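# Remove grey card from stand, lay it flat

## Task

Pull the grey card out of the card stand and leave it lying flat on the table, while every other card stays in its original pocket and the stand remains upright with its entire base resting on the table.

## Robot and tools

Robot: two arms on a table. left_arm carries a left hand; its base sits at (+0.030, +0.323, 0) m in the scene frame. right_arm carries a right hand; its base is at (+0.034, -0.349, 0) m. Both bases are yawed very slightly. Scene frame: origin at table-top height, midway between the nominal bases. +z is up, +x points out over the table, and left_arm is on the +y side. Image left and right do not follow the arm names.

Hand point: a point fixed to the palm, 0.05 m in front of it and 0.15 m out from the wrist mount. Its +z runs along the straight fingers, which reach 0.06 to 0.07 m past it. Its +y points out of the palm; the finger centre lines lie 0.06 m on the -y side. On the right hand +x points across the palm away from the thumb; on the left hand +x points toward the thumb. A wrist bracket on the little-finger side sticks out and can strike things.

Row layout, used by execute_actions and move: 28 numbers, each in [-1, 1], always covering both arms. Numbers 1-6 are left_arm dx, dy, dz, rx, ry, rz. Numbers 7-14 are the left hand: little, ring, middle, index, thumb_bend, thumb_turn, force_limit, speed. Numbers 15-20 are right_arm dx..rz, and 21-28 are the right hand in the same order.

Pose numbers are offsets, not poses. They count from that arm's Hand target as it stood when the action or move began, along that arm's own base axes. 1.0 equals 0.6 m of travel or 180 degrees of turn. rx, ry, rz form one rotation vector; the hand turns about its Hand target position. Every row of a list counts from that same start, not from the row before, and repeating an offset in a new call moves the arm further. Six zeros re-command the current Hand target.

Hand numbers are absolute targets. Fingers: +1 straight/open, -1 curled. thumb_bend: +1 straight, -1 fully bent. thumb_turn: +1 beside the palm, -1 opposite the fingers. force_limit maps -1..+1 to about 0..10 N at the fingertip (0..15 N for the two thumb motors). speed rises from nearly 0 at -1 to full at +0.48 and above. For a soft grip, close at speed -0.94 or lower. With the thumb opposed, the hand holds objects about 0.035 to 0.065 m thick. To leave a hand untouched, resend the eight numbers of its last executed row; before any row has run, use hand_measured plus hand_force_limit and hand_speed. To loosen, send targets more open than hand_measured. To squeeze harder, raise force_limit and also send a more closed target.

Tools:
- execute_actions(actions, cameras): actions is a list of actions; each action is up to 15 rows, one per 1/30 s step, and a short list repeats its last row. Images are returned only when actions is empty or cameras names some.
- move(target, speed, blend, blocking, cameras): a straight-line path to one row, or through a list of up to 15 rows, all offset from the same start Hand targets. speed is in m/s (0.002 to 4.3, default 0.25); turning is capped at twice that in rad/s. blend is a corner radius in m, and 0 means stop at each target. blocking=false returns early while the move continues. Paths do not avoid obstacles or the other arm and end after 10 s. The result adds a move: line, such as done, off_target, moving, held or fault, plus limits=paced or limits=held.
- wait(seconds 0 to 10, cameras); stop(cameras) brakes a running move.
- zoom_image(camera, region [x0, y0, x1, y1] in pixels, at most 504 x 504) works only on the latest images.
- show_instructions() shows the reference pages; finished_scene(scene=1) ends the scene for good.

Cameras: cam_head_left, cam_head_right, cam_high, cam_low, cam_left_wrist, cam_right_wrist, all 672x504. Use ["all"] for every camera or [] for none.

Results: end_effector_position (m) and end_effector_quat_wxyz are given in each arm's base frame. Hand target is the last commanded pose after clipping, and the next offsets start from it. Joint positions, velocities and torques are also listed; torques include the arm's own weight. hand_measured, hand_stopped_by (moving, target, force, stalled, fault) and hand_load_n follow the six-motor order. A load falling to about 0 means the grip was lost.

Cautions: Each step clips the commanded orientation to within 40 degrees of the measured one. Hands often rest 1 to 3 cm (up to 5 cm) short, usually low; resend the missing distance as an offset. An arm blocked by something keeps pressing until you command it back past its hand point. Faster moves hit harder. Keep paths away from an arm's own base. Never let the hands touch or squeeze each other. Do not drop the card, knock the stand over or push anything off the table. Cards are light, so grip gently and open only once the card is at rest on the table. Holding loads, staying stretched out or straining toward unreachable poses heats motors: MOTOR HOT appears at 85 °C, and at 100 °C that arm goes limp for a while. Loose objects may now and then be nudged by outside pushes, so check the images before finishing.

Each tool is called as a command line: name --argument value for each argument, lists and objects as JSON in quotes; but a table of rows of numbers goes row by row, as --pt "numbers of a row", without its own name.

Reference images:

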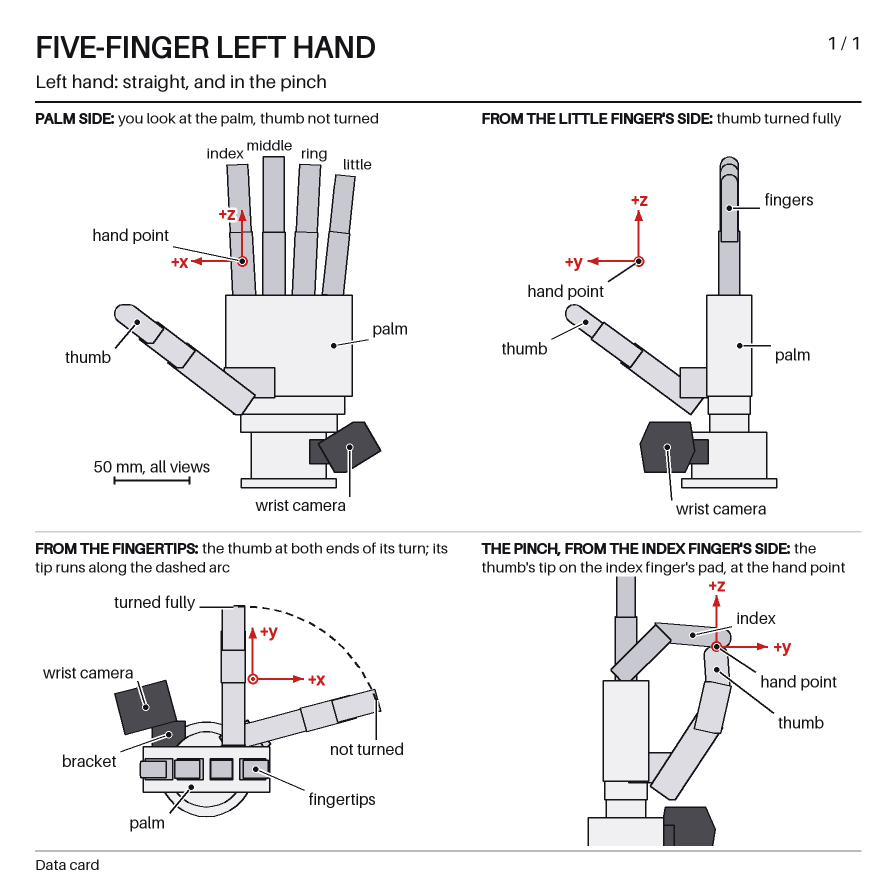

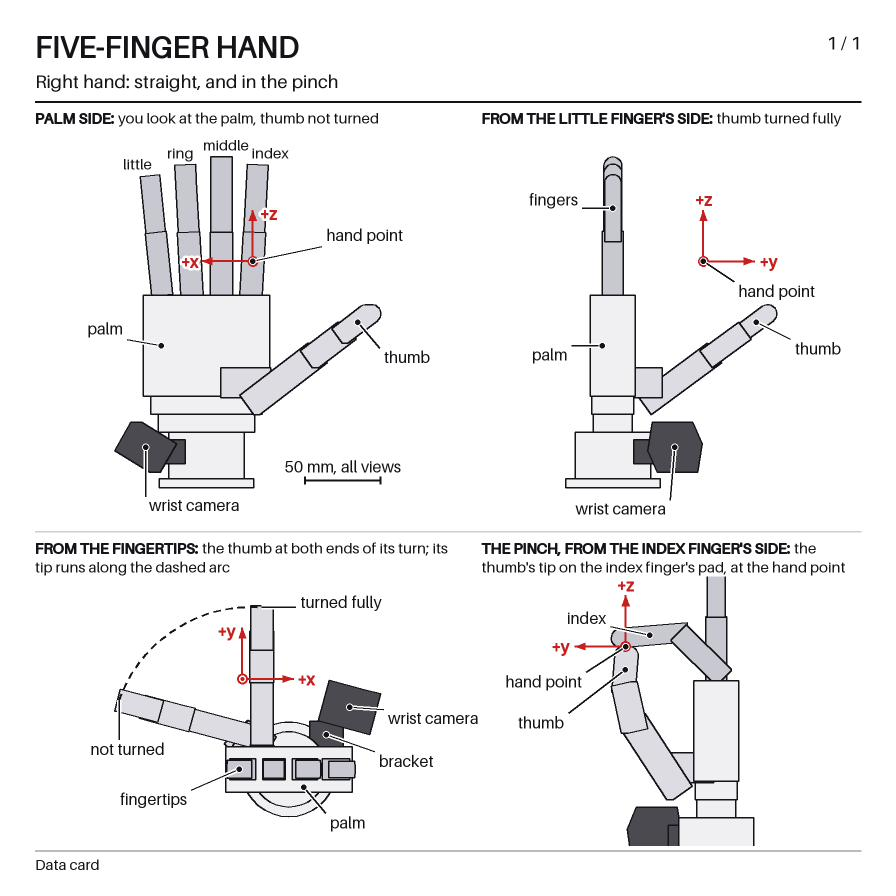

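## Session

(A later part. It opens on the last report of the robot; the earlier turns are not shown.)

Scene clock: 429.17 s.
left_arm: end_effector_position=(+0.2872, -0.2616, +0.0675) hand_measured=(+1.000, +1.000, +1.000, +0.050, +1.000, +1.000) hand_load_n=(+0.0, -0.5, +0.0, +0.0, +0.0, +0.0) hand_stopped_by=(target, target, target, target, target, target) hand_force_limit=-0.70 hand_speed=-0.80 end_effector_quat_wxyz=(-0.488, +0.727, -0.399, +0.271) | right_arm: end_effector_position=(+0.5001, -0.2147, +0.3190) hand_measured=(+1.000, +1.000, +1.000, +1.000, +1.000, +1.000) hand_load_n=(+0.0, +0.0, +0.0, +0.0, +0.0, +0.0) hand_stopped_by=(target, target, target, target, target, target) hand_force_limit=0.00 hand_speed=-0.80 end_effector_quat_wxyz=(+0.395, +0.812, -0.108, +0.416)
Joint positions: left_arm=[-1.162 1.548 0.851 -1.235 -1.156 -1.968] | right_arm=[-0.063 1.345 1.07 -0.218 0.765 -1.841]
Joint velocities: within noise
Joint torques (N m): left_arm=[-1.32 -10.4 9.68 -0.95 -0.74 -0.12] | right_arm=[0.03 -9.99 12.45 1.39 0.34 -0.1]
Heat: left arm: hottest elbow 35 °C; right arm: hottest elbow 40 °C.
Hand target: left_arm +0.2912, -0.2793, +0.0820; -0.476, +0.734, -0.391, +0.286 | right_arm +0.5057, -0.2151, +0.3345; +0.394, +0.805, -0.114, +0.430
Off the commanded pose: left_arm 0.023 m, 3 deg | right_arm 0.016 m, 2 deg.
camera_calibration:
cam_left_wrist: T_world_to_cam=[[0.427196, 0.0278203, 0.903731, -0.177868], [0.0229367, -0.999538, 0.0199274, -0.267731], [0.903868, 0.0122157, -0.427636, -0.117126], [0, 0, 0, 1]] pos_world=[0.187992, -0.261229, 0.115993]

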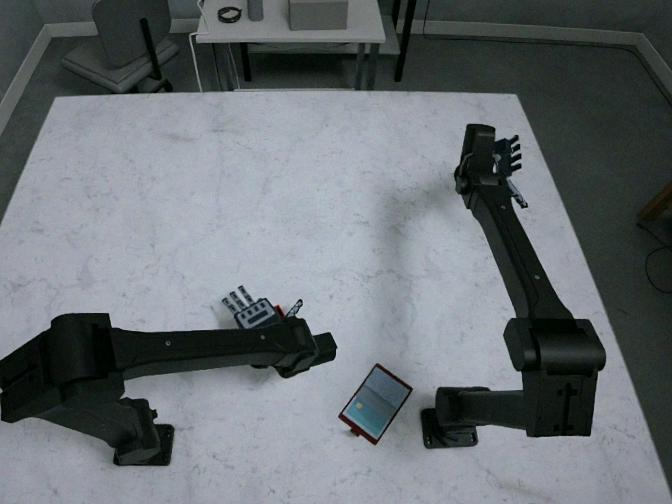

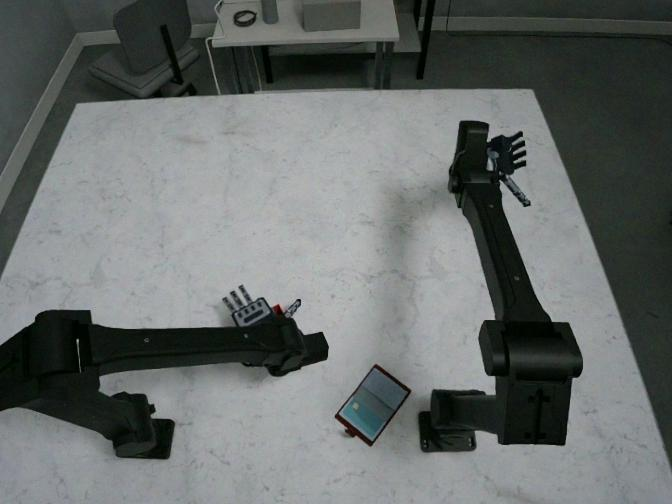

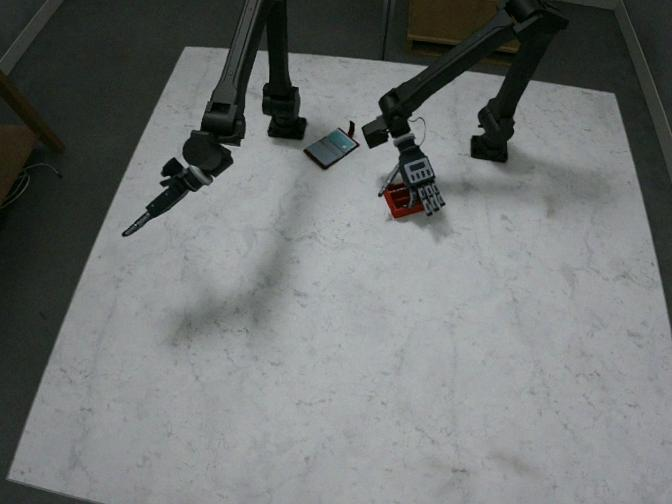

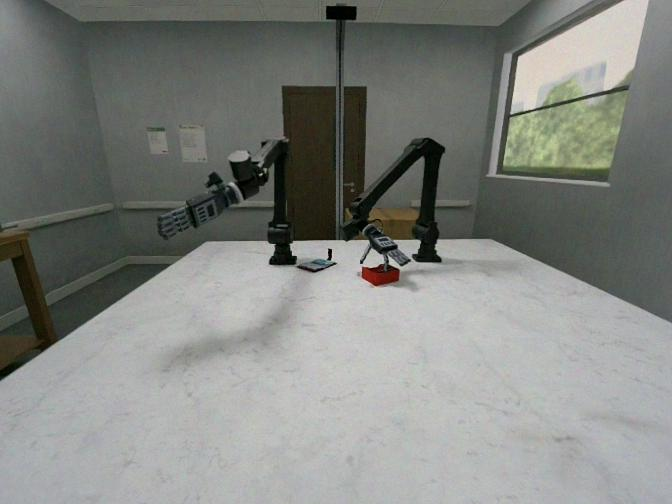

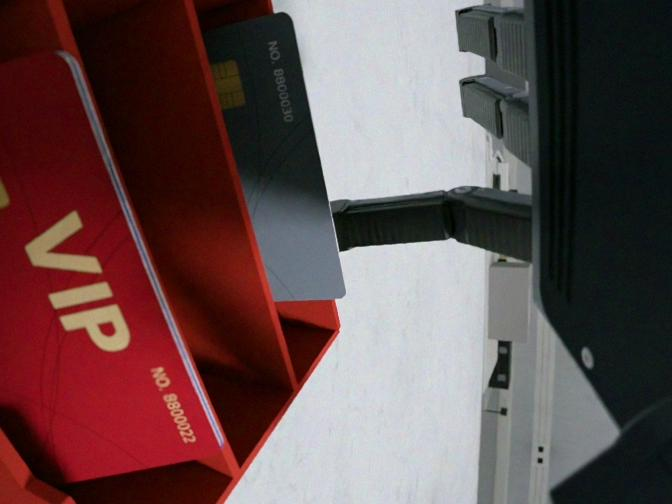

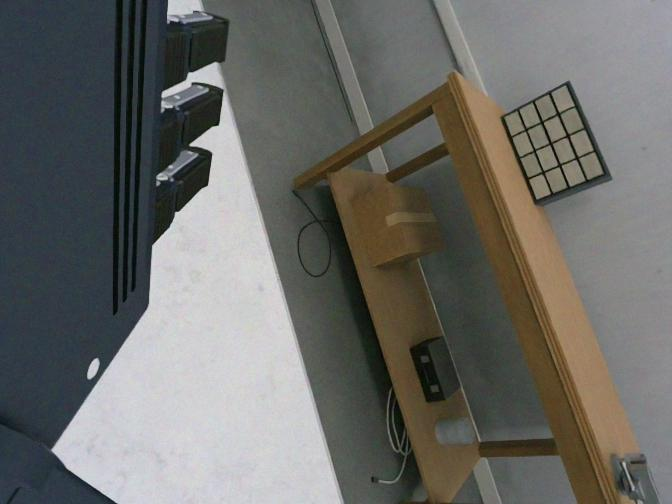

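zoom_image --camera "cam_left_wrist" --region '[150, 0, 400, 188]'

zoom_image --camera "cam_left_wrist" --region '[150, 188, 400, 375]'

zoom_image --camera "cam_high" --region '[370, 160, 460, 230]'

Scaled by 2.016 from the camera's 672x504 image, which has a finer 960x720 frame.

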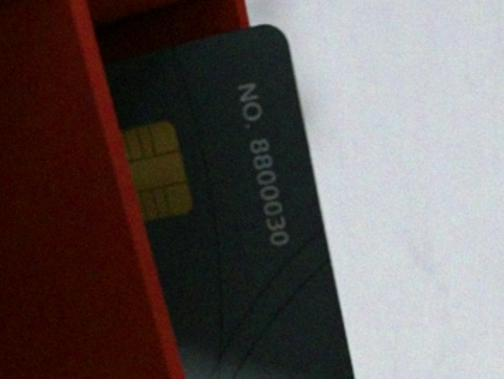

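Scaled by 2.016 from the camera's 672x504 image, which has a finer 960x720 frame.

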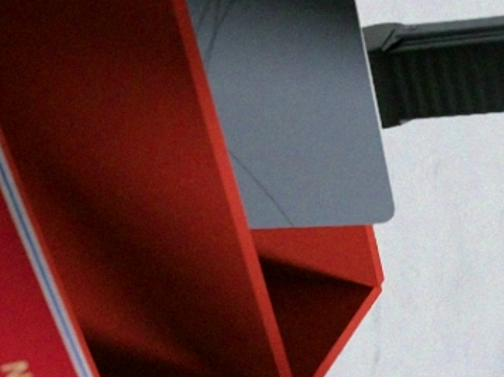

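Scaled by 5.600 from the camera's 672x504 image, which has a finer 960x720 frame.

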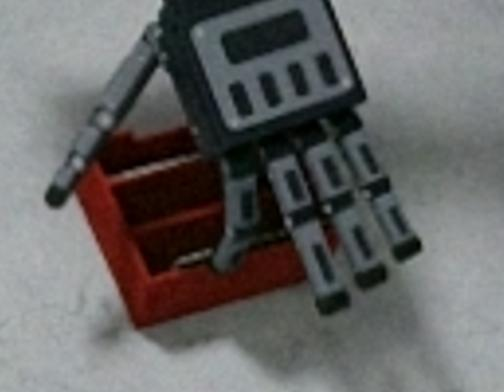

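zoom_image --camera "cam_high" --region '[380, 185, 440, 225]'

zoom_image --camera "cam_left_wrist" --region '[290, 180, 400, 262]'

zoom_image --camera "cam_low" --region '[350, 240, 420, 292]'

Scaled by 8.400 from the camera's 672x504 image, which has a finer 960x720 frame.

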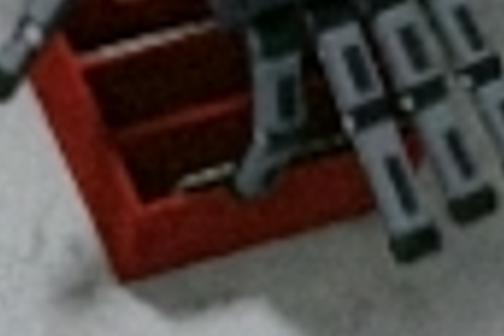

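Scaled by 4.582 from the camera's 672x504 image, which has a finer 960x720 frame.

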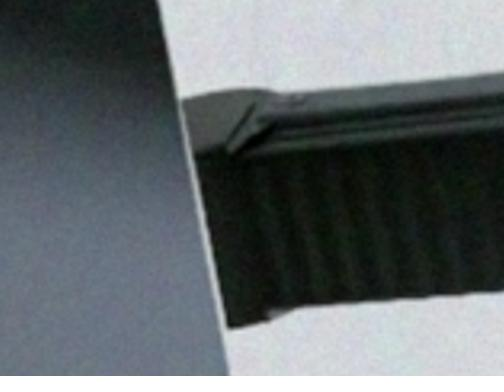

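Scaled by 7.200 from the camera's 672x504 image, which has a finer 960x720 frame.

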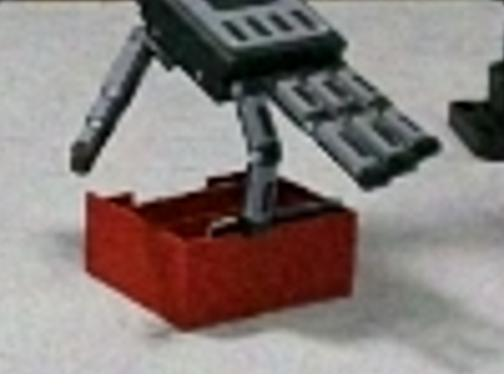

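move --pt "0 0 0 0 0 0 1 1 1 0.42 1 1 -0.7 -0.5 0 0 0 0 0 0 1 1 1 1 1 1 0 -0.8" --pt "0 0 0.006 0 0 0 1 1 1 0.42 1 1 -0.7 -0.5 0 0 0 0 0 0 1 1 1 1 1 1 0 -0.8" --speed 0.05 --cameras '["cam_left_wrist","cam_high"]'

Scene clock: 438.87 s.
left_arm: end_effector_position=(+0.2865, -0.2599, +0.0686) hand_measured=(+1.000, +1.000, +1.000, +0.420, +1.000, +1.000) hand_load_n=(+0.0, +0.0, +0.0, +0.0, +0.0, +0.0) hand_stopped_by=(target, target, target, target, target, target) hand_force_limit=-0.70 hand_speed=-0.50 end_effector_quat_wxyz=(-0.490, +0.726, -0.401, +0.268) | right_arm: end_effector_position=(+0.5001, -0.2147, +0.3190) hand_measured=(+1.000, +1.000, +1.000, +1.000, +1.000, +1.000) hand_load_n=(+0.0, +0.0, +0.0, +0.0, +0.0, +0.0) hand_stopped_by=(target, target, target, target, target, target) hand_force_limit=0.00 hand_speed=-0.80 end_effector_quat_wxyz=(+0.395, +0.812, -0.108, +0.416)
Joint positions: left_arm=[-1.162 1.545 0.851 -1.245 -1.156 -1.968] | right_arm=[-0.063 1.345 1.07 -0.218 0.765 -1.841]
Joint torques (N m): left_arm=[-1.32 -10.7 10 -0.96 -0.74 -0.12] | right_arm=[0.03 -9.99 12.45 1.42 0.34 -0.09]
Heat: left arm: hottest elbow 35 °C; right arm: hottest elbow 40 °C.
Hand target: left_arm +0.2912, -0.2792, +0.0857; -0.476, +0.734, -0.391, +0.286 | right_arm +0.5057, -0.2151, +0.3345; +0.394, +0.805, -0.114, +0.430
Off the commanded pose: left_arm 0.026 m, 3 deg | right_arm 0.016 m, 2 deg.
move: off_target (left_arm, right_arm)
camera_calibration:
cam_left_wrist: T_world_to_cam=[[0.429812, 0.0217347, 0.902657, -0.180845], [0.0228968, -0.999651, 0.0131676, -0.265657], [0.902628, 0.0150083, -0.430159, -0.114746], [0, 0, 0, 1]] pos_world=[0.187385, -0.259912, 0.117381]
Images, in order (width x height): cam_high 672x504, cam_left_wrist 672x504.

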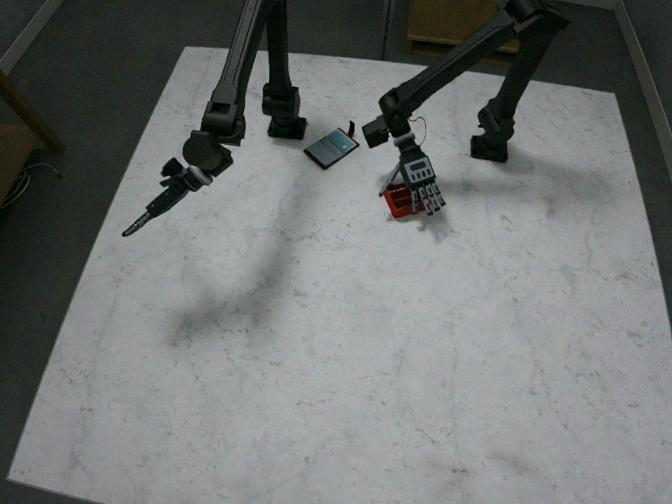

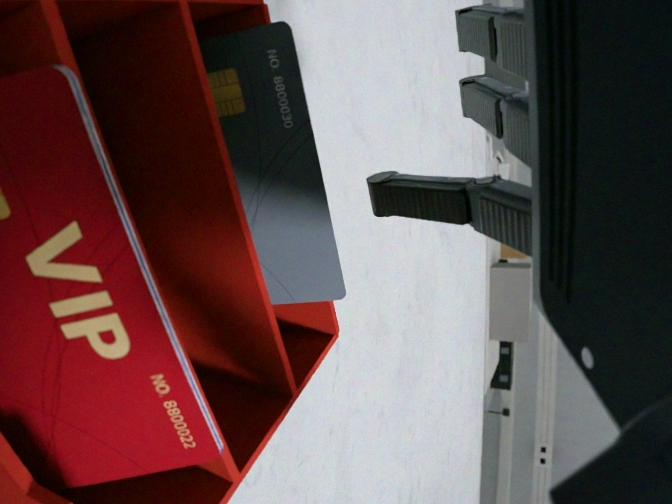

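move --target '[0.002,0,0.005,0,0,0,1,1,1,0.42,1,1,-0.7,-0.5,0,0,0,0,0,0,1,1,1,1,1,1,0,-0.8]' --speed 0.05

Scene clock: 439.80 s.
left_arm: end_effector_position=(+0.2876, -0.2623, +0.0722) hand_measured=(+1.000, +1.000, +1.000, +0.420, +1.000, +1.000) hand_load_n=(+0.0, +0.0, +0.0, +0.0, +0.0, +0.0) hand_stopped_by=(target, target, target, target, target, target) hand_force_limit=-0.70 hand_speed=-0.50 end_effector_quat_wxyz=(-0.488, +0.728, -0.399, +0.271) | right_arm: end_effector_position=(+0.5001, -0.2147, +0.3190) hand_measured=(+1.000, +1.000, +1.000, +1.000, +1.000, +1.000) hand_load_n=(+0.0, +0.0, +0.0, +0.0, +0.0, +0.0) hand_stopped_by=(target, target, target, target, target, target) hand_force_limit=0.00 hand_speed=-0.80 end_effector_quat_wxyz=(+0.395, +0.812, -0.108, +0.416)
Joint positions: left_arm=[-1.162 1.54 0.857 -1.248 -1.156 -1.968] | right_arm=[-0.063 1.345 1.07 -0.218 0.765 -1.841]
Joint torques (N m): left_arm=[-1.08 -10.7 9.88 -0.98 -0.8 -0.06] | right_arm=[-0.03 -9.99 12.49 1.4 0.34 -0.1]
Heat: left arm: hottest elbow 35 °C; right arm: hottest elbow 40 °C.
Hand target: left_arm +0.2924, -0.2792, +0.0887; -0.476, +0.734, -0.391, +0.286 | right_arm +0.5057, -0.2151, +0.3345; +0.394, +0.805, -0.114, +0.430
Off the commanded pose: left_arm 0.024 m, 2 deg | right_arm 0.016 m, 2 deg.
move: off_target (left_arm, right_arm)

move --target '[0,0,-0.0015,0,0,0,1,1,1,0.05,1,1,-0.7,-0.5,0,0,0,0,0,0,1,1,1,1,1,1,0,-0.8]' --speed 0.05 --cameras '["cam_left_wrist","cam_low"]'

Scene clock: 440.70 s.
left_arm: end_effector_position=(+0.2875, -0.2623, +0.0724) hand_measured=(+1.000, +1.000, +1.000, +0.050, +1.000, +1.000) hand_load_n=(+0.0, +0.0, +0.0, +0.0, +0.0, +0.0) hand_stopped_by=(target, target, target, target, target, target) hand_force_limit=-0.70 hand_speed=-0.50 end_effector_quat_wxyz=(-0.488, +0.728, -0.399, +0.271) | right_arm: end_effector_position=(+0.5001, -0.2147, +0.3190) hand_measured=(+1.000, +1.000, +1.000, +1.000, +1.000, +1.000) hand_load_n=(+0.0, +0.0, +0.0, +0.5, +0.0, +0.0) hand_stopped_by=(target, target, target, target, target, target) hand_force_limit=0.00 hand_speed=-0.80 end_effector_quat_wxyz=(+0.395, +0.812, -0.108, +0.416)
Joint positions: left_arm=[-1.162 1.539 0.857 -1.249 -1.156 -1.968] | right_arm=[-0.063 1.345 1.07 -0.218 0.765 -1.841]
Joint torques (N m): left_arm=[-1.08 -10.52 9.81 -0.87 -0.8 -0.07] | right_arm=[0.03 -10.05 12.51 1.43 0.34 -0.1]
Heat: left arm: hottest elbow 35 °C; right arm: hottest elbow 40 °C.
Hand target: left_arm +0.2924, -0.2792, +0.0878; -0.476, +0.734, -0.391, +0.286 | right_arm +0.5057, -0.2151, +0.3345; +0.394, +0.805, -0.114, +0.430
Off the commanded pose: left_arm 0.023 m, 2 deg | right_arm 0.016 m, 2 deg.
move: off_target (left_arm, right_arm)
camera_calibration:
cam_left_wrist: T_world_to_cam=[[0.426567, 0.0293447, 0.90398, -0.181924], [0.022852, -0.999504, 0.0216622, -0.268625], [0.904167, 0.0114173, -0.427026, -0.115634], [0, 0, 0, 1]] pos_world=[0.188294, -0.261834, 0.120896]
Images, in order (width x height): cam_low 672x504, cam_left_wrist 672x504.

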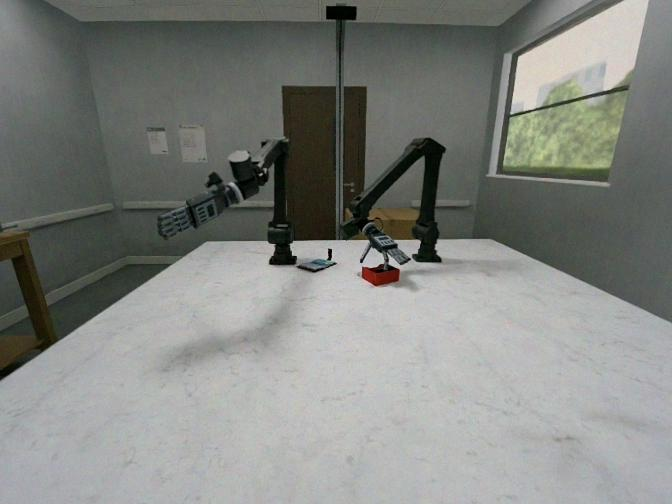

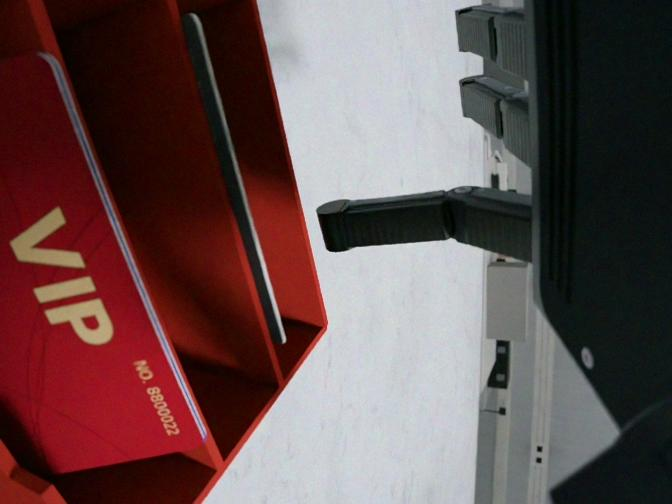

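zoom_image --camera "cam_left_wrist" --region '[160, 180, 340, 400]'

zoom_image --camera "cam_left_wrist" --region '[140, 0, 320, 180]'

Scaled by 2.291 from the camera's 672x504 image, which has a finer 960x720 frame.

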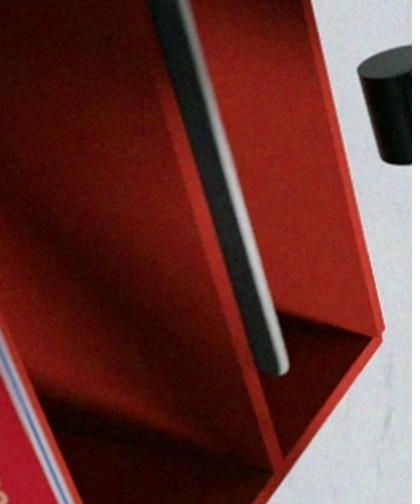

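Scaled by 2.800 from the camera's 672x504 image, which has a finer 960x720 frame.

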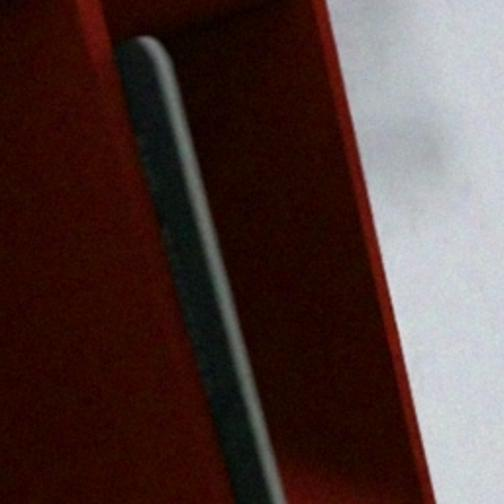

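move --pt "0 0 0 0 0 0 1 1 -0.135 -0.1 1 1 -0.7 -0.3 0 0 0 0 0 0 1 1 1 1 1 1 0 -0.8" --pt "-0.0095 0.0118 -0.0167 0 0 0 1 1 -0.135 -0.1 1 1 -0.7 -0.3 0 0 0 0 0 0 1 1 1 1 1 1 0 -0.8" --speed 0.06 --cameras '["cam_left_wrist"]'

Scene clock: 444.93 s.
left_arm: end_effector_position=(+0.2868, -0.2637, +0.0725) hand_measured=(+1.000, +1.000, -0.134, -0.100, +1.000, +1.000) hand_load_n=(+0.0, +0.0, +0.0, +0.0, +0.0, +0.0) hand_stopped_by=(target, target, target, target, target, target) hand_force_limit=-0.70 hand_speed=-0.30 end_effector_quat_wxyz=(-0.486, +0.729, -0.397, +0.274) | right_arm: end_effector_position=(+0.5001, -0.2147, +0.3190) hand_measured=(+1.000, +1.000, +1.000, +1.000, +1.000, +1.000) hand_load_n=(+0.0, +0.0, +0.0, +0.0, +0.0, +0.0) hand_stopped_by=(target, target, target, target, target, target) hand_force_limit=0.00 hand_speed=-0.80 end_effector_quat_wxyz=(+0.395, +0.812, -0.108, +0.416)
Joint positions: left_arm=[-1.166 1.539 0.857 -1.249 -1.155 -1.976] | right_arm=[-0.063 1.345 1.07 -0.218 0.765 -1.841]
Joint torques (N m): left_arm=[-1.38 -10.34 7.01 -0.02 -0.74 -0.14] | right_arm=[0.03 -9.93 12.45 1.42 0.33 -0.1]
Heat: left arm: hottest elbow 35 °C; right arm: hottest elbow 40 °C.
Hand target: left_arm +0.2867, -0.2722, +0.0777; -0.476, +0.734, -0.391, +0.286 | right_arm +0.5057, -0.2151, +0.3345; +0.394, +0.805, -0.114, +0.430
Off the commanded pose: left_arm 0.010 m, 2 deg | right_arm 0.016 m, 2 deg.
move: off_target (right_arm)
camera_calibration:
cam_left_wrist: T_world_to_cam=[[0.423522, 0.0359444, 0.905172, -0.179138], [0.022686, -0.99932, 0.0290684, -0.270532], [0.905602, 0.00822362, -0.424049, -0.116272], [0, 0, 0, 1]] pos_world=[0.187303, -0.262953, 0.12071]
Images, in order (width x height): cam_left_wrist 672x504.

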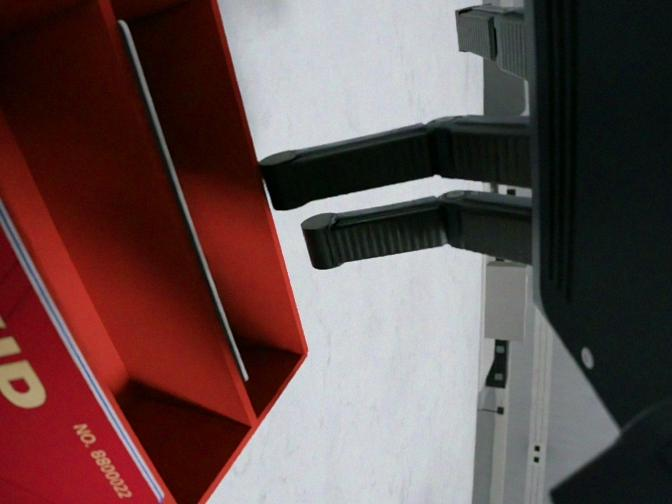

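move --pt "0 0 0 0 0 0 1 1 0.1 0.1 1 1 -0.7 -0.3 0 0 0 0 0 0 1 1 1 1 1 1 0 -0.8" --pt "0.0 0.0 0.02 0 0 0 1 1 0.1 0.1 1 1 -0.7 -0.3 0 0 0 0 0 0 1 1 1 1 1 1 0 -0.8" --pt "-0.002 0.005 0.02 0 0 -0.01 1 1 -0.35 -0.3 1 1 -0.7 -0.3 0 0 0 0 0 0 1 1 1 1 1 1 0 -0.8" --speed 0.06 --cameras '["cam_left_wrist"]'

Scene clock: 448.67 s.
left_arm: end_effector_position=(+0.2878, -0.2676, +0.0873) hand_measured=(+1.000, +1.000, -0.350, -0.300, +1.000, +1.000) hand_load_n=(+0.0, +0.0, +0.0, +0.0, +0.0, +0.0) hand_stopped_by=(target, target, target, target, target, target) hand_force_limit=-0.70 hand_speed=-0.30 end_effector_quat_wxyz=(-0.475, +0.729, -0.400, +0.288) | right_arm: end_effector_position=(+0.5001, -0.2147, +0.3190) hand_measured=(+1.000, +1.000, +1.000, +1.000, +1.000, +1.000) hand_load_n=(+0.0, +0.0, +0.0, +0.0, +0.0, +0.0) hand_stopped_by=(target, target, target, target, target, target) hand_force_limit=0.00 hand_speed=-0.80 end_effector_quat_wxyz=(+0.395, +0.812, -0.108, +0.416)
Joint positions: left_arm=[-1.166 1.487 0.852 -1.216 -1.16 -1.917] | right_arm=[-0.063 1.345 1.07 -0.218 0.765 -1.841]
Joint torques (N m): left_arm=[-1.26 -10.23 6.06 0.16 -0.96 0.02] | right_arm=[-0.09 -9.99 12.44 1.37 0.33 -0.1]
Heat: left arm: hottest elbow 35 °C; right arm: hottest elbow 40 °C.
Hand target: left_arm +0.2855, -0.2691, +0.0897; -0.471, +0.728, -0.402, +0.293 | right_arm +0.5057, -0.2151, +0.3345; +0.394, +0.805, -0.114, +0.430
Off the commanded pose: left_arm 0.004 m, 1 deg | right_arm 0.016 m, 2 deg.
move: off_target (right_arm)
camera_calibration:
cam_left_wrist: T_world_to_cam=[[0.417422, 0.0478656, 0.907451, -0.188065], [-0.00197756, -0.998562, 0.0535811, -0.269792], [0.908711, -0.0241604, -0.416727, -0.121112], [0, 0, 0, 1]] pos_world=[0.188025, -0.263328, 0.134645]
Images, in order (width x height): cam_left_wrist 672x504.

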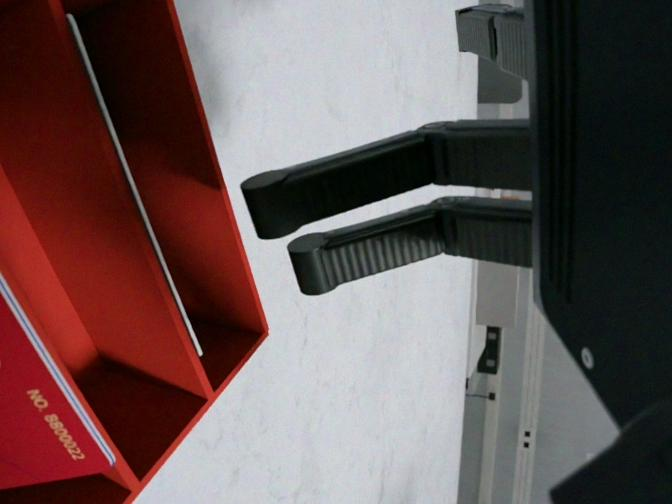

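move --target '[-0.0267,0.013,0,0,0,0,1,1,-0.35,-0.3,1,1,-0.7,-0.3,0,0,0,0,0,0,1,1,1,1,1,1,0,-0.8]' --speed 0.06 --cameras '["cam_left_wrist"]'

Scene clock: 450.73 s.
left_arm: end_effector_position=(+0.2735, -0.2627, +0.0874) hand_measured=(+1.000, +1.000, -0.350, -0.300, +1.000, +1.000) hand_load_n=(+0.0, +0.0, +0.0, +0.0, +0.0, +0.0) hand_stopped_by=(target, target, target, target, target, target) hand_force_limit=-0.70 hand_speed=-0.30 end_effector_quat_wxyz=(-0.473, +0.728, -0.401, +0.292) | right_arm: end_effector_position=(+0.5001, -0.2147, +0.3190) hand_measured=(+1.000, +1.000, +1.000, +1.000, +1.000, +1.000) hand_load_n=(+0.0, +0.0, +0.0, +0.0, +0.0, +0.0) hand_stopped_by=(target, target, target, target, target, target) hand_force_limit=0.00 hand_speed=-0.80 end_effector_quat_wxyz=(+0.395, +0.812, -0.108, +0.416)
Joint positions: left_arm=[-1.2 1.469 0.828 -1.262 -1.154 -1.981] | right_arm=[-0.063 1.345 1.07 -0.218 0.765 -1.841]
Joint torques (N m): left_arm=[-1.32 -9.76 6.01 -0.9 -0.74 -0.15] | right_arm=[-0.03 -9.99 12.48 1.42 0.35 -0.1]
Heat: left arm: hottest elbow 35 °C; right arm: hottest elbow 40 °C.
Hand target: left_arm +0.2696, -0.2613, +0.0897; -0.471, +0.728, -0.402, +0.293 | right_arm +0.5057, -0.2151, +0.3345; +0.394, +0.805, -0.114, +0.430
Off the commanded pose: left_arm 0.005 m, 0 deg | right_arm 0.016 m, 2 deg.
move: off_target (right_arm)
camera_calibration:
cam_left_wrist: T_world_to_cam=[[0.413907, 0.0495274, 0.908971, -0.181169], [-0.00960836, -0.998226, 0.0587659, -0.263041], [0.910269, -0.0330573, -0.412697, -0.111149], [0, 0, 0, 1]] pos_world=[0.173635, -0.257276, 0.134265]
Images, in order (width x height): cam_left_wrist 672x504.

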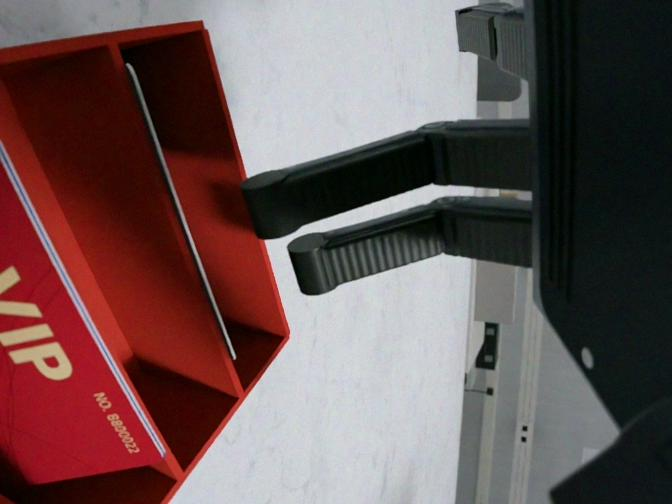

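move --pt "-0.0023 0.0043 0 0 0 0 1 1 -0.35 -0.3 1 1 -0.7 -0.3 0 0 0 0 0 0 1 1 1 1 1 1 0 -0.8" --pt "-0.0023 0.0043 -0.038 0 0 0 1 1 -0.35 -0.3 1 1 -0.7 -0.3 0 0 0 0 0 0 1 1 1 1 1 1 0 -0.8" --speed 0.06 --cameras '["cam_left_wrist"]'

Scene clock: 453.90 s.
left_arm: end_effector_position=(+0.2709, -0.2575, +0.0726) hand_measured=(+1.000, +1.000, -0.350, -0.300, +1.000, +1.000) hand_load_n=(+0.0, +0.0, +0.0, +0.0, +0.0, +0.0) hand_stopped_by=(target, target, target, target, target, target) hand_force_limit=-0.70 hand_speed=-0.30 end_effector_quat_wxyz=(-0.472, +0.729, -0.400, +0.293) | right_arm: end_effector_position=(+0.5001, -0.2147, +0.3190) hand_measured=(+1.000, +1.000, +1.000, +1.000, +1.000, +1.000) hand_load_n=(+0.0, +0.0, +0.0, +0.0, +0.0, +0.0) hand_stopped_by=(target, target, target, target, target, target) hand_force_limit=0.00 hand_speed=-0.80 end_effector_quat_wxyz=(+0.395, +0.812, -0.108, +0.416)
Joint positions: left_arm=[-1.202 1.483 0.794 -1.217 -1.154 -1.988] | right_arm=[-0.063 1.345 1.07 -0.218 0.765 -1.841]
Joint torques (N m): left_arm=[-1.32 -8 5.72 0.08 -0.75 -0.12] | right_arm=[-0.21 -10.17 12.46 1.4 0.35 -0.09]
Heat: left arm: hottest elbow 35 °C; right arm: hottest elbow 40 °C.
Hand target: left_arm +0.2681, -0.2588, +0.0670; -0.471, +0.728, -0.402, +0.294 | right_arm +0.5057, -0.2151, +0.3345; +0.394, +0.805, -0.114, +0.430
Off the commanded pose: left_arm 0.006 m, 0 deg | right_arm 0.016 m, 2 deg.
move: off_target (right_arm)
camera_calibration:
cam_left_wrist: T_world_to_cam=[[0.412722, 0.0525311, 0.909341, -0.165815], [-0.00889593, -0.998055, 0.0616936, -0.257434], [0.910814, -0.0335517, -0.411452, -0.114944], [0, 0, 0, 1]] pos_world=[0.170838, -0.25208, 0.119371]
Images, in order (width x height): cam_left_wrist 672x504.

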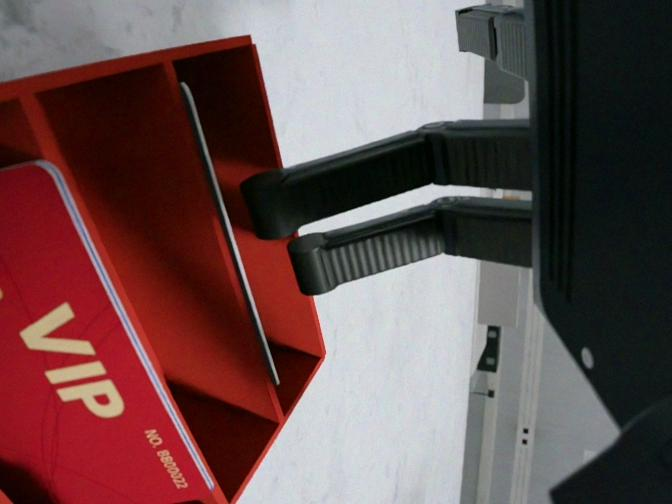

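move --pt "0.0016 -0.0029 -0.02 0 0 0 1 1 -0.35 -0.3 1 1 -0.7 -0.3 0 0 0 0 0 0 1 1 1 1 1 1 0 -0.8" --speed 0.05 --cameras '["cam_left_wrist"]'

Scene clock: 455.03 s.
left_arm: end_effector_position=(+0.2718, -0.2599, +0.0614) hand_measured=(+1.000, +1.000, -0.350, -0.300, +1.000, +1.000) hand_load_n=(+0.0, +0.0, +0.0, +0.0, +0.0, +0.0) hand_stopped_by=(target, target, target, target, target, target) hand_force_limit=-0.70 hand_speed=-0.30 end_effector_quat_wxyz=(-0.471, +0.729, -0.399, +0.294) | right_arm: end_effector_position=(+0.5001, -0.2147, +0.3190) hand_measured=(+1.000, +1.000, +1.000, +1.000, +1.000, +1.000) hand_load_n=(+0.0, +0.0, +0.0, +0.0, +0.0, +0.0) hand_stopped_by=(target, target, target, target, target, target) hand_force_limit=0.00 hand_speed=-0.80 end_effector_quat_wxyz=(+0.395, +0.812, -0.108, +0.416)
Joint positions: left_arm=[-1.202 1.511 0.787 -1.179 -1.154 -1.988] | right_arm=[-0.063 1.345 1.07 -0.218 0.765 -1.841]
Joint torques (N m): left_arm=[-1.26 -8.06 5.49 0.06 -0.77 -0.11] | right_arm=[-0.03 -10.05 12.48 1.37 0.34 -0.09]
Heat: left arm: hottest elbow 35 °C; right arm: hottest elbow 40 °C.
Hand target: left_arm +0.2691, -0.2605, +0.0549; -0.471, +0.728, -0.402, +0.293 | right_arm +0.5057, -0.2151, +0.3345; +0.394, +0.805, -0.114, +0.430
Off the commanded pose: left_arm 0.007 m, 0 deg | right_arm 0.016 m, 2 deg.
move: off_target (right_arm)
camera_calibration:
cam_left_wrist: T_world_to_cam=[[0.41153, 0.0554385, 0.909709, -0.154807], [-0.0089643, -0.997854, 0.0648654, -0.259206], [0.911352, -0.034849, -0.41015, -0.121092], [0, 0, 0, 1]] pos_world=[0.171742, -0.254288, 0.107977]
Images, in order (width x height): cam_left_wrist 672x504.

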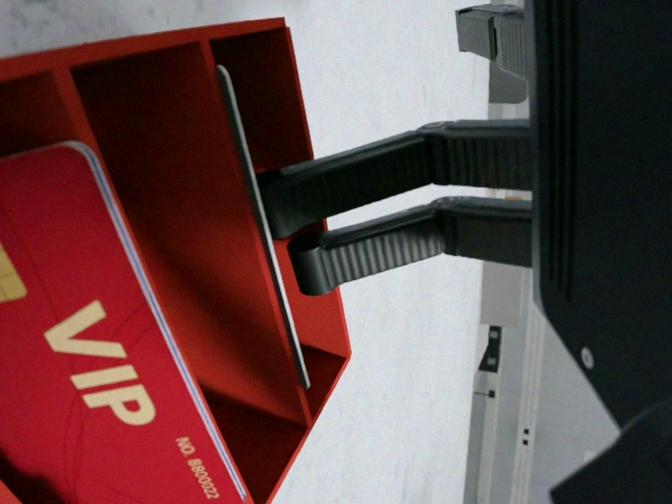

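move --pt "0.0008 0.0 -0.0267 0 0 0 1 1 -0.35 -0.3 1 1 -0.7 -0.3 0 0 0 0 0 0 1 1 1 1 1 1 0 -0.8" --speed 0.05 --cameras '["cam_left_wrist","cam_high"]'

Scene clock: 456.50 s.
left_arm: end_effector_position=(+0.2744, -0.2637, +0.0536) hand_measured=(+1.000, +1.000, -0.350, -0.300, +1.000, +1.000) hand_load_n=(+0.0, +0.0, +0.0, -2.0, +0.0, +0.0) hand_stopped_by=(target, target, target, target, target, target) hand_force_limit=-0.70 hand_speed=-0.30 end_effector_quat_wxyz=(-0.468, +0.730, -0.395, +0.303) | right_arm: end_effector_position=(+0.5001, -0.2147, +0.3190) hand_measured=(+1.000, +1.000, +1.000, +1.000, +1.000, +1.000) hand_load_n=(+0.0, +0.0, +0.0, +0.0, +0.0, +0.0) hand_stopped_by=(target, target, target, target, target, target) hand_force_limit=0.00 hand_speed=-0.80 end_effector_quat_wxyz=(+0.395, +0.812, -0.108, +0.416)
Joint positions: left_arm=[-1.202 1.531 0.778 -1.132 -1.162 -1.988] | right_arm=[-0.063 1.345 1.07 -0.218 0.765 -1.841]
Joint torques (N m): left_arm=[-1.14 -7.24 4.71 0.35 -0.4 -0.09] | right_arm=[-0.03 -9.93 12.49 1.36 0.34 -0.09]
Heat: left arm: hottest elbow 35 °C; right arm: hottest elbow 40 °C.
Hand target: left_arm +0.2696, -0.2606, +0.0390; -0.471, +0.728, -0.402, +0.294 | right_arm +0.5057, -0.2151, +0.3345; +0.394, +0.805, -0.114, +0.430
Off the commanded pose: left_arm 0.016 m, 1 deg | right_arm 0.016 m, 2 deg.
move: off_target (left_arm, right_arm)
camera_calibration:
cam_left_wrist: T_world_to_cam=[[0.398323, 0.0678795, 0.91473, -0.141961], [-0.0126539, -0.996756, 0.0794766, -0.261945], [0.917158, -0.0432323, -0.396172, -0.131325], [0, 0, 0, 1]] pos_world=[0.173678, -0.257137, 0.0986471]
Images, in order (width x height): cam_high 672x504, cam_left_wrist 672x504.

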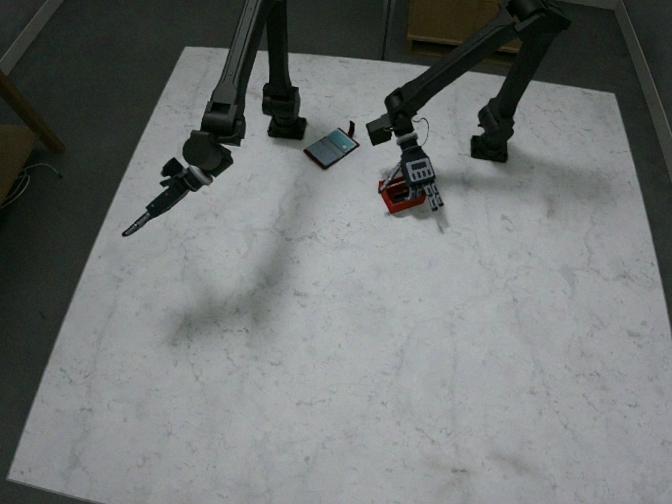

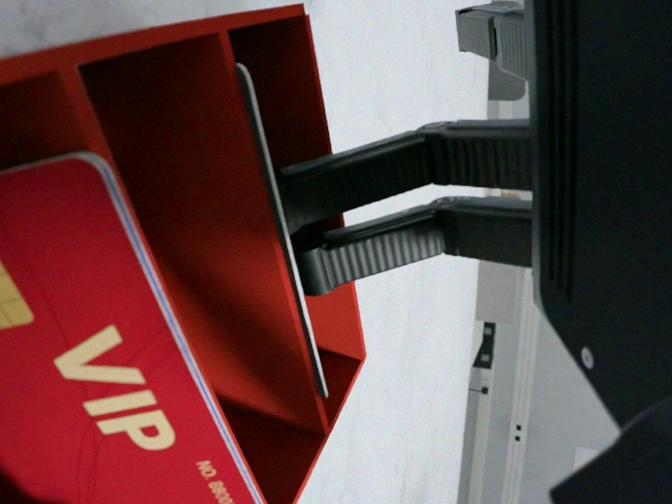

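move --pt "0 0 0 0 0 0 1 1 -0.16 -0.12 1 1 -0.7 -0.5 0 0 0 0 0 0 1 1 1 1 1 1 0 -0.8" --pt "-0.0035 0.0083 -0.006 0 0 0 1 1 -0.16 -0.12 1 1 -0.7 -0.5 0 0 0 0 0 0 1 1 1 1 1 1 0 -0.8" --speed 0.05 --cameras '["cam_left_wrist"]'

Scene clock: 458.30 s.
left_arm: end_effector_position=(+0.2737, -0.2630, +0.0505) hand_measured=(+1.000, +1.000, -0.160, -0.120, +1.000, +1.000) hand_load_n=(+0.0, +0.0, +0.0, -1.5, +0.0, +0.0) hand_stopped_by=(target, target, target, target, target, target) hand_force_limit=-0.70 hand_speed=-0.50 end_effector_quat_wxyz=(-0.468, +0.729, -0.394, +0.307) | right_arm: end_effector_position=(+0.5001, -0.2147, +0.3190) hand_measured=(+1.000, +1.000, +1.000, +1.000, +1.000, +1.000) hand_load_n=(+0.0, +0.0, +0.0, +0.0, +0.0, +0.0) hand_stopped_by=(target, target, target, target, target, target) hand_force_limit=0.00 hand_speed=-0.80 end_effector_quat_wxyz=(+0.395, +0.812, -0.108, +0.416)
Joint positions: left_arm=[-1.206 1.535 0.768 -1.116 -1.169 -1.993] | right_arm=[-0.063 1.345 1.07 -0.218 0.765 -1.841]
Joint torques (N m): left_arm=[-0.97 -7.77 4 0.21 -0.12 -0.06] | right_arm=[-0.09 -9.93 12.44 1.35 0.35 -0.11]
Heat: left arm: hottest elbow 34 °C; right arm: hottest elbow 40 °C.
Hand target: left_arm +0.2675, -0.2555, +0.0354; -0.471, +0.728, -0.402, +0.294 | right_arm +0.5057, -0.2151, +0.3345; +0.394, +0.805, -0.114, +0.430
Off the commanded pose: left_arm 0.018 m, 2 deg | right_arm 0.016 m, 2 deg.
move: off_target (left_arm, right_arm)
camera_calibration:
cam_left_wrist: T_world_to_cam=[[0.391088, 0.0687606, 0.917781, -0.136834], [-0.0170883, -0.996491, 0.0819393, -0.25997], [0.920195, -0.0477288, -0.388541, -0.134347], [0, 0, 0, 1]] pos_world=[0.172697, -0.256061, 0.0946858]
Images, in order (width x height): cam_left_wrist 672x504.

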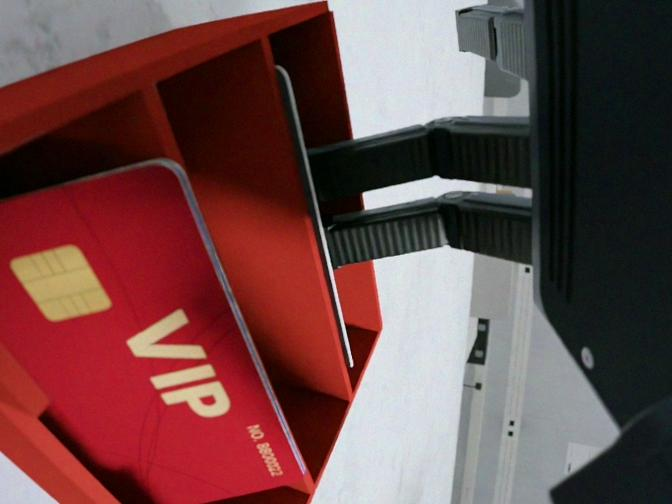

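move --pt "-0.003 0.003 -0.014 0 0 0 1 1 -0.16 -0.12 1 1 -0.7 -0.5 0 0 0 0 0 0 1 1 1 1 1 1 0 -0.8" --speed 0.05 --cameras '["cam_left_wrist"]'

Scene clock: 460.23 s.
left_arm: end_effector_position=(+0.2736, -0.2632, +0.0498) hand_measured=(+1.000, +1.000, -0.160, -0.120, +1.000, +1.000) hand_load_n=(+0.0, +0.0, +0.0, -1.5, +0.0, -0.5) hand_stopped_by=(target, target, target, target, target, target) hand_force_limit=-0.70 hand_speed=-0.50 end_effector_quat_wxyz=(-0.468, +0.728, -0.391, +0.315) | right_arm: end_effector_position=(+0.5001, -0.2147, +0.3190) hand_measured=(+1.000, +1.000, +1.000, +1.000, +1.000, +1.000) hand_load_n=(+0.0, +0.0, +0.0, +0.0, +0.0, +0.0) hand_stopped_by=(target, target, target, target, target, target) hand_force_limit=0.00 hand_speed=-0.80 end_effector_quat_wxyz=(+0.395, +0.812, -0.108, +0.416)
Joint positions: left_arm=[-1.21 1.535 0.759 -1.103 -1.178 -2.001] | right_arm=[-0.063 1.345 1.07 -0.218 0.765 -1.841]
Joint torques (N m): left_arm=[-0.91 -6.65 3.64 0.44 0.34 -0.08] | right_arm=[-0.15 -10.05 12.46 1.43 0.34 -0.1]
Heat: left arm: hottest elbow 34 °C; right arm: hottest elbow 41 °C.
Hand target: left_arm +0.2657, -0.2537, +0.0269; -0.471, +0.728, -0.402, +0.294 | right_arm +0.5057, -0.2151, +0.3345; +0.394, +0.805, -0.114, +0.430
Off the commanded pose: left_arm 0.026 m, 3 deg | right_arm 0.016 m, 2 deg.
move: off_target (left_arm, right_arm)
camera_calibration:
cam_left_wrist: T_world_to_cam=[[0.378661, 0.0745787, 0.922526, -0.131468], [-0.0221149, -0.995735, 0.0895743, -0.258894], [0.925271, -0.0543199, -0.375396, -0.138309], [0, 0, 0, 1]] pos_world=[0.172029, -0.255498, 0.0925523]
Images, in order (width x height): cam_left_wrist 672x504.

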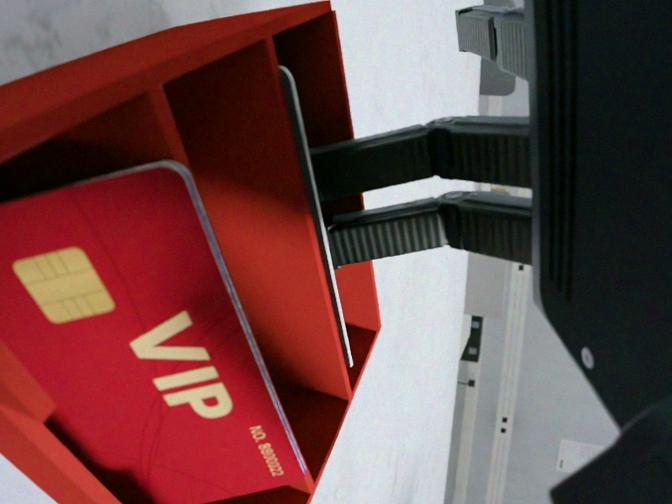

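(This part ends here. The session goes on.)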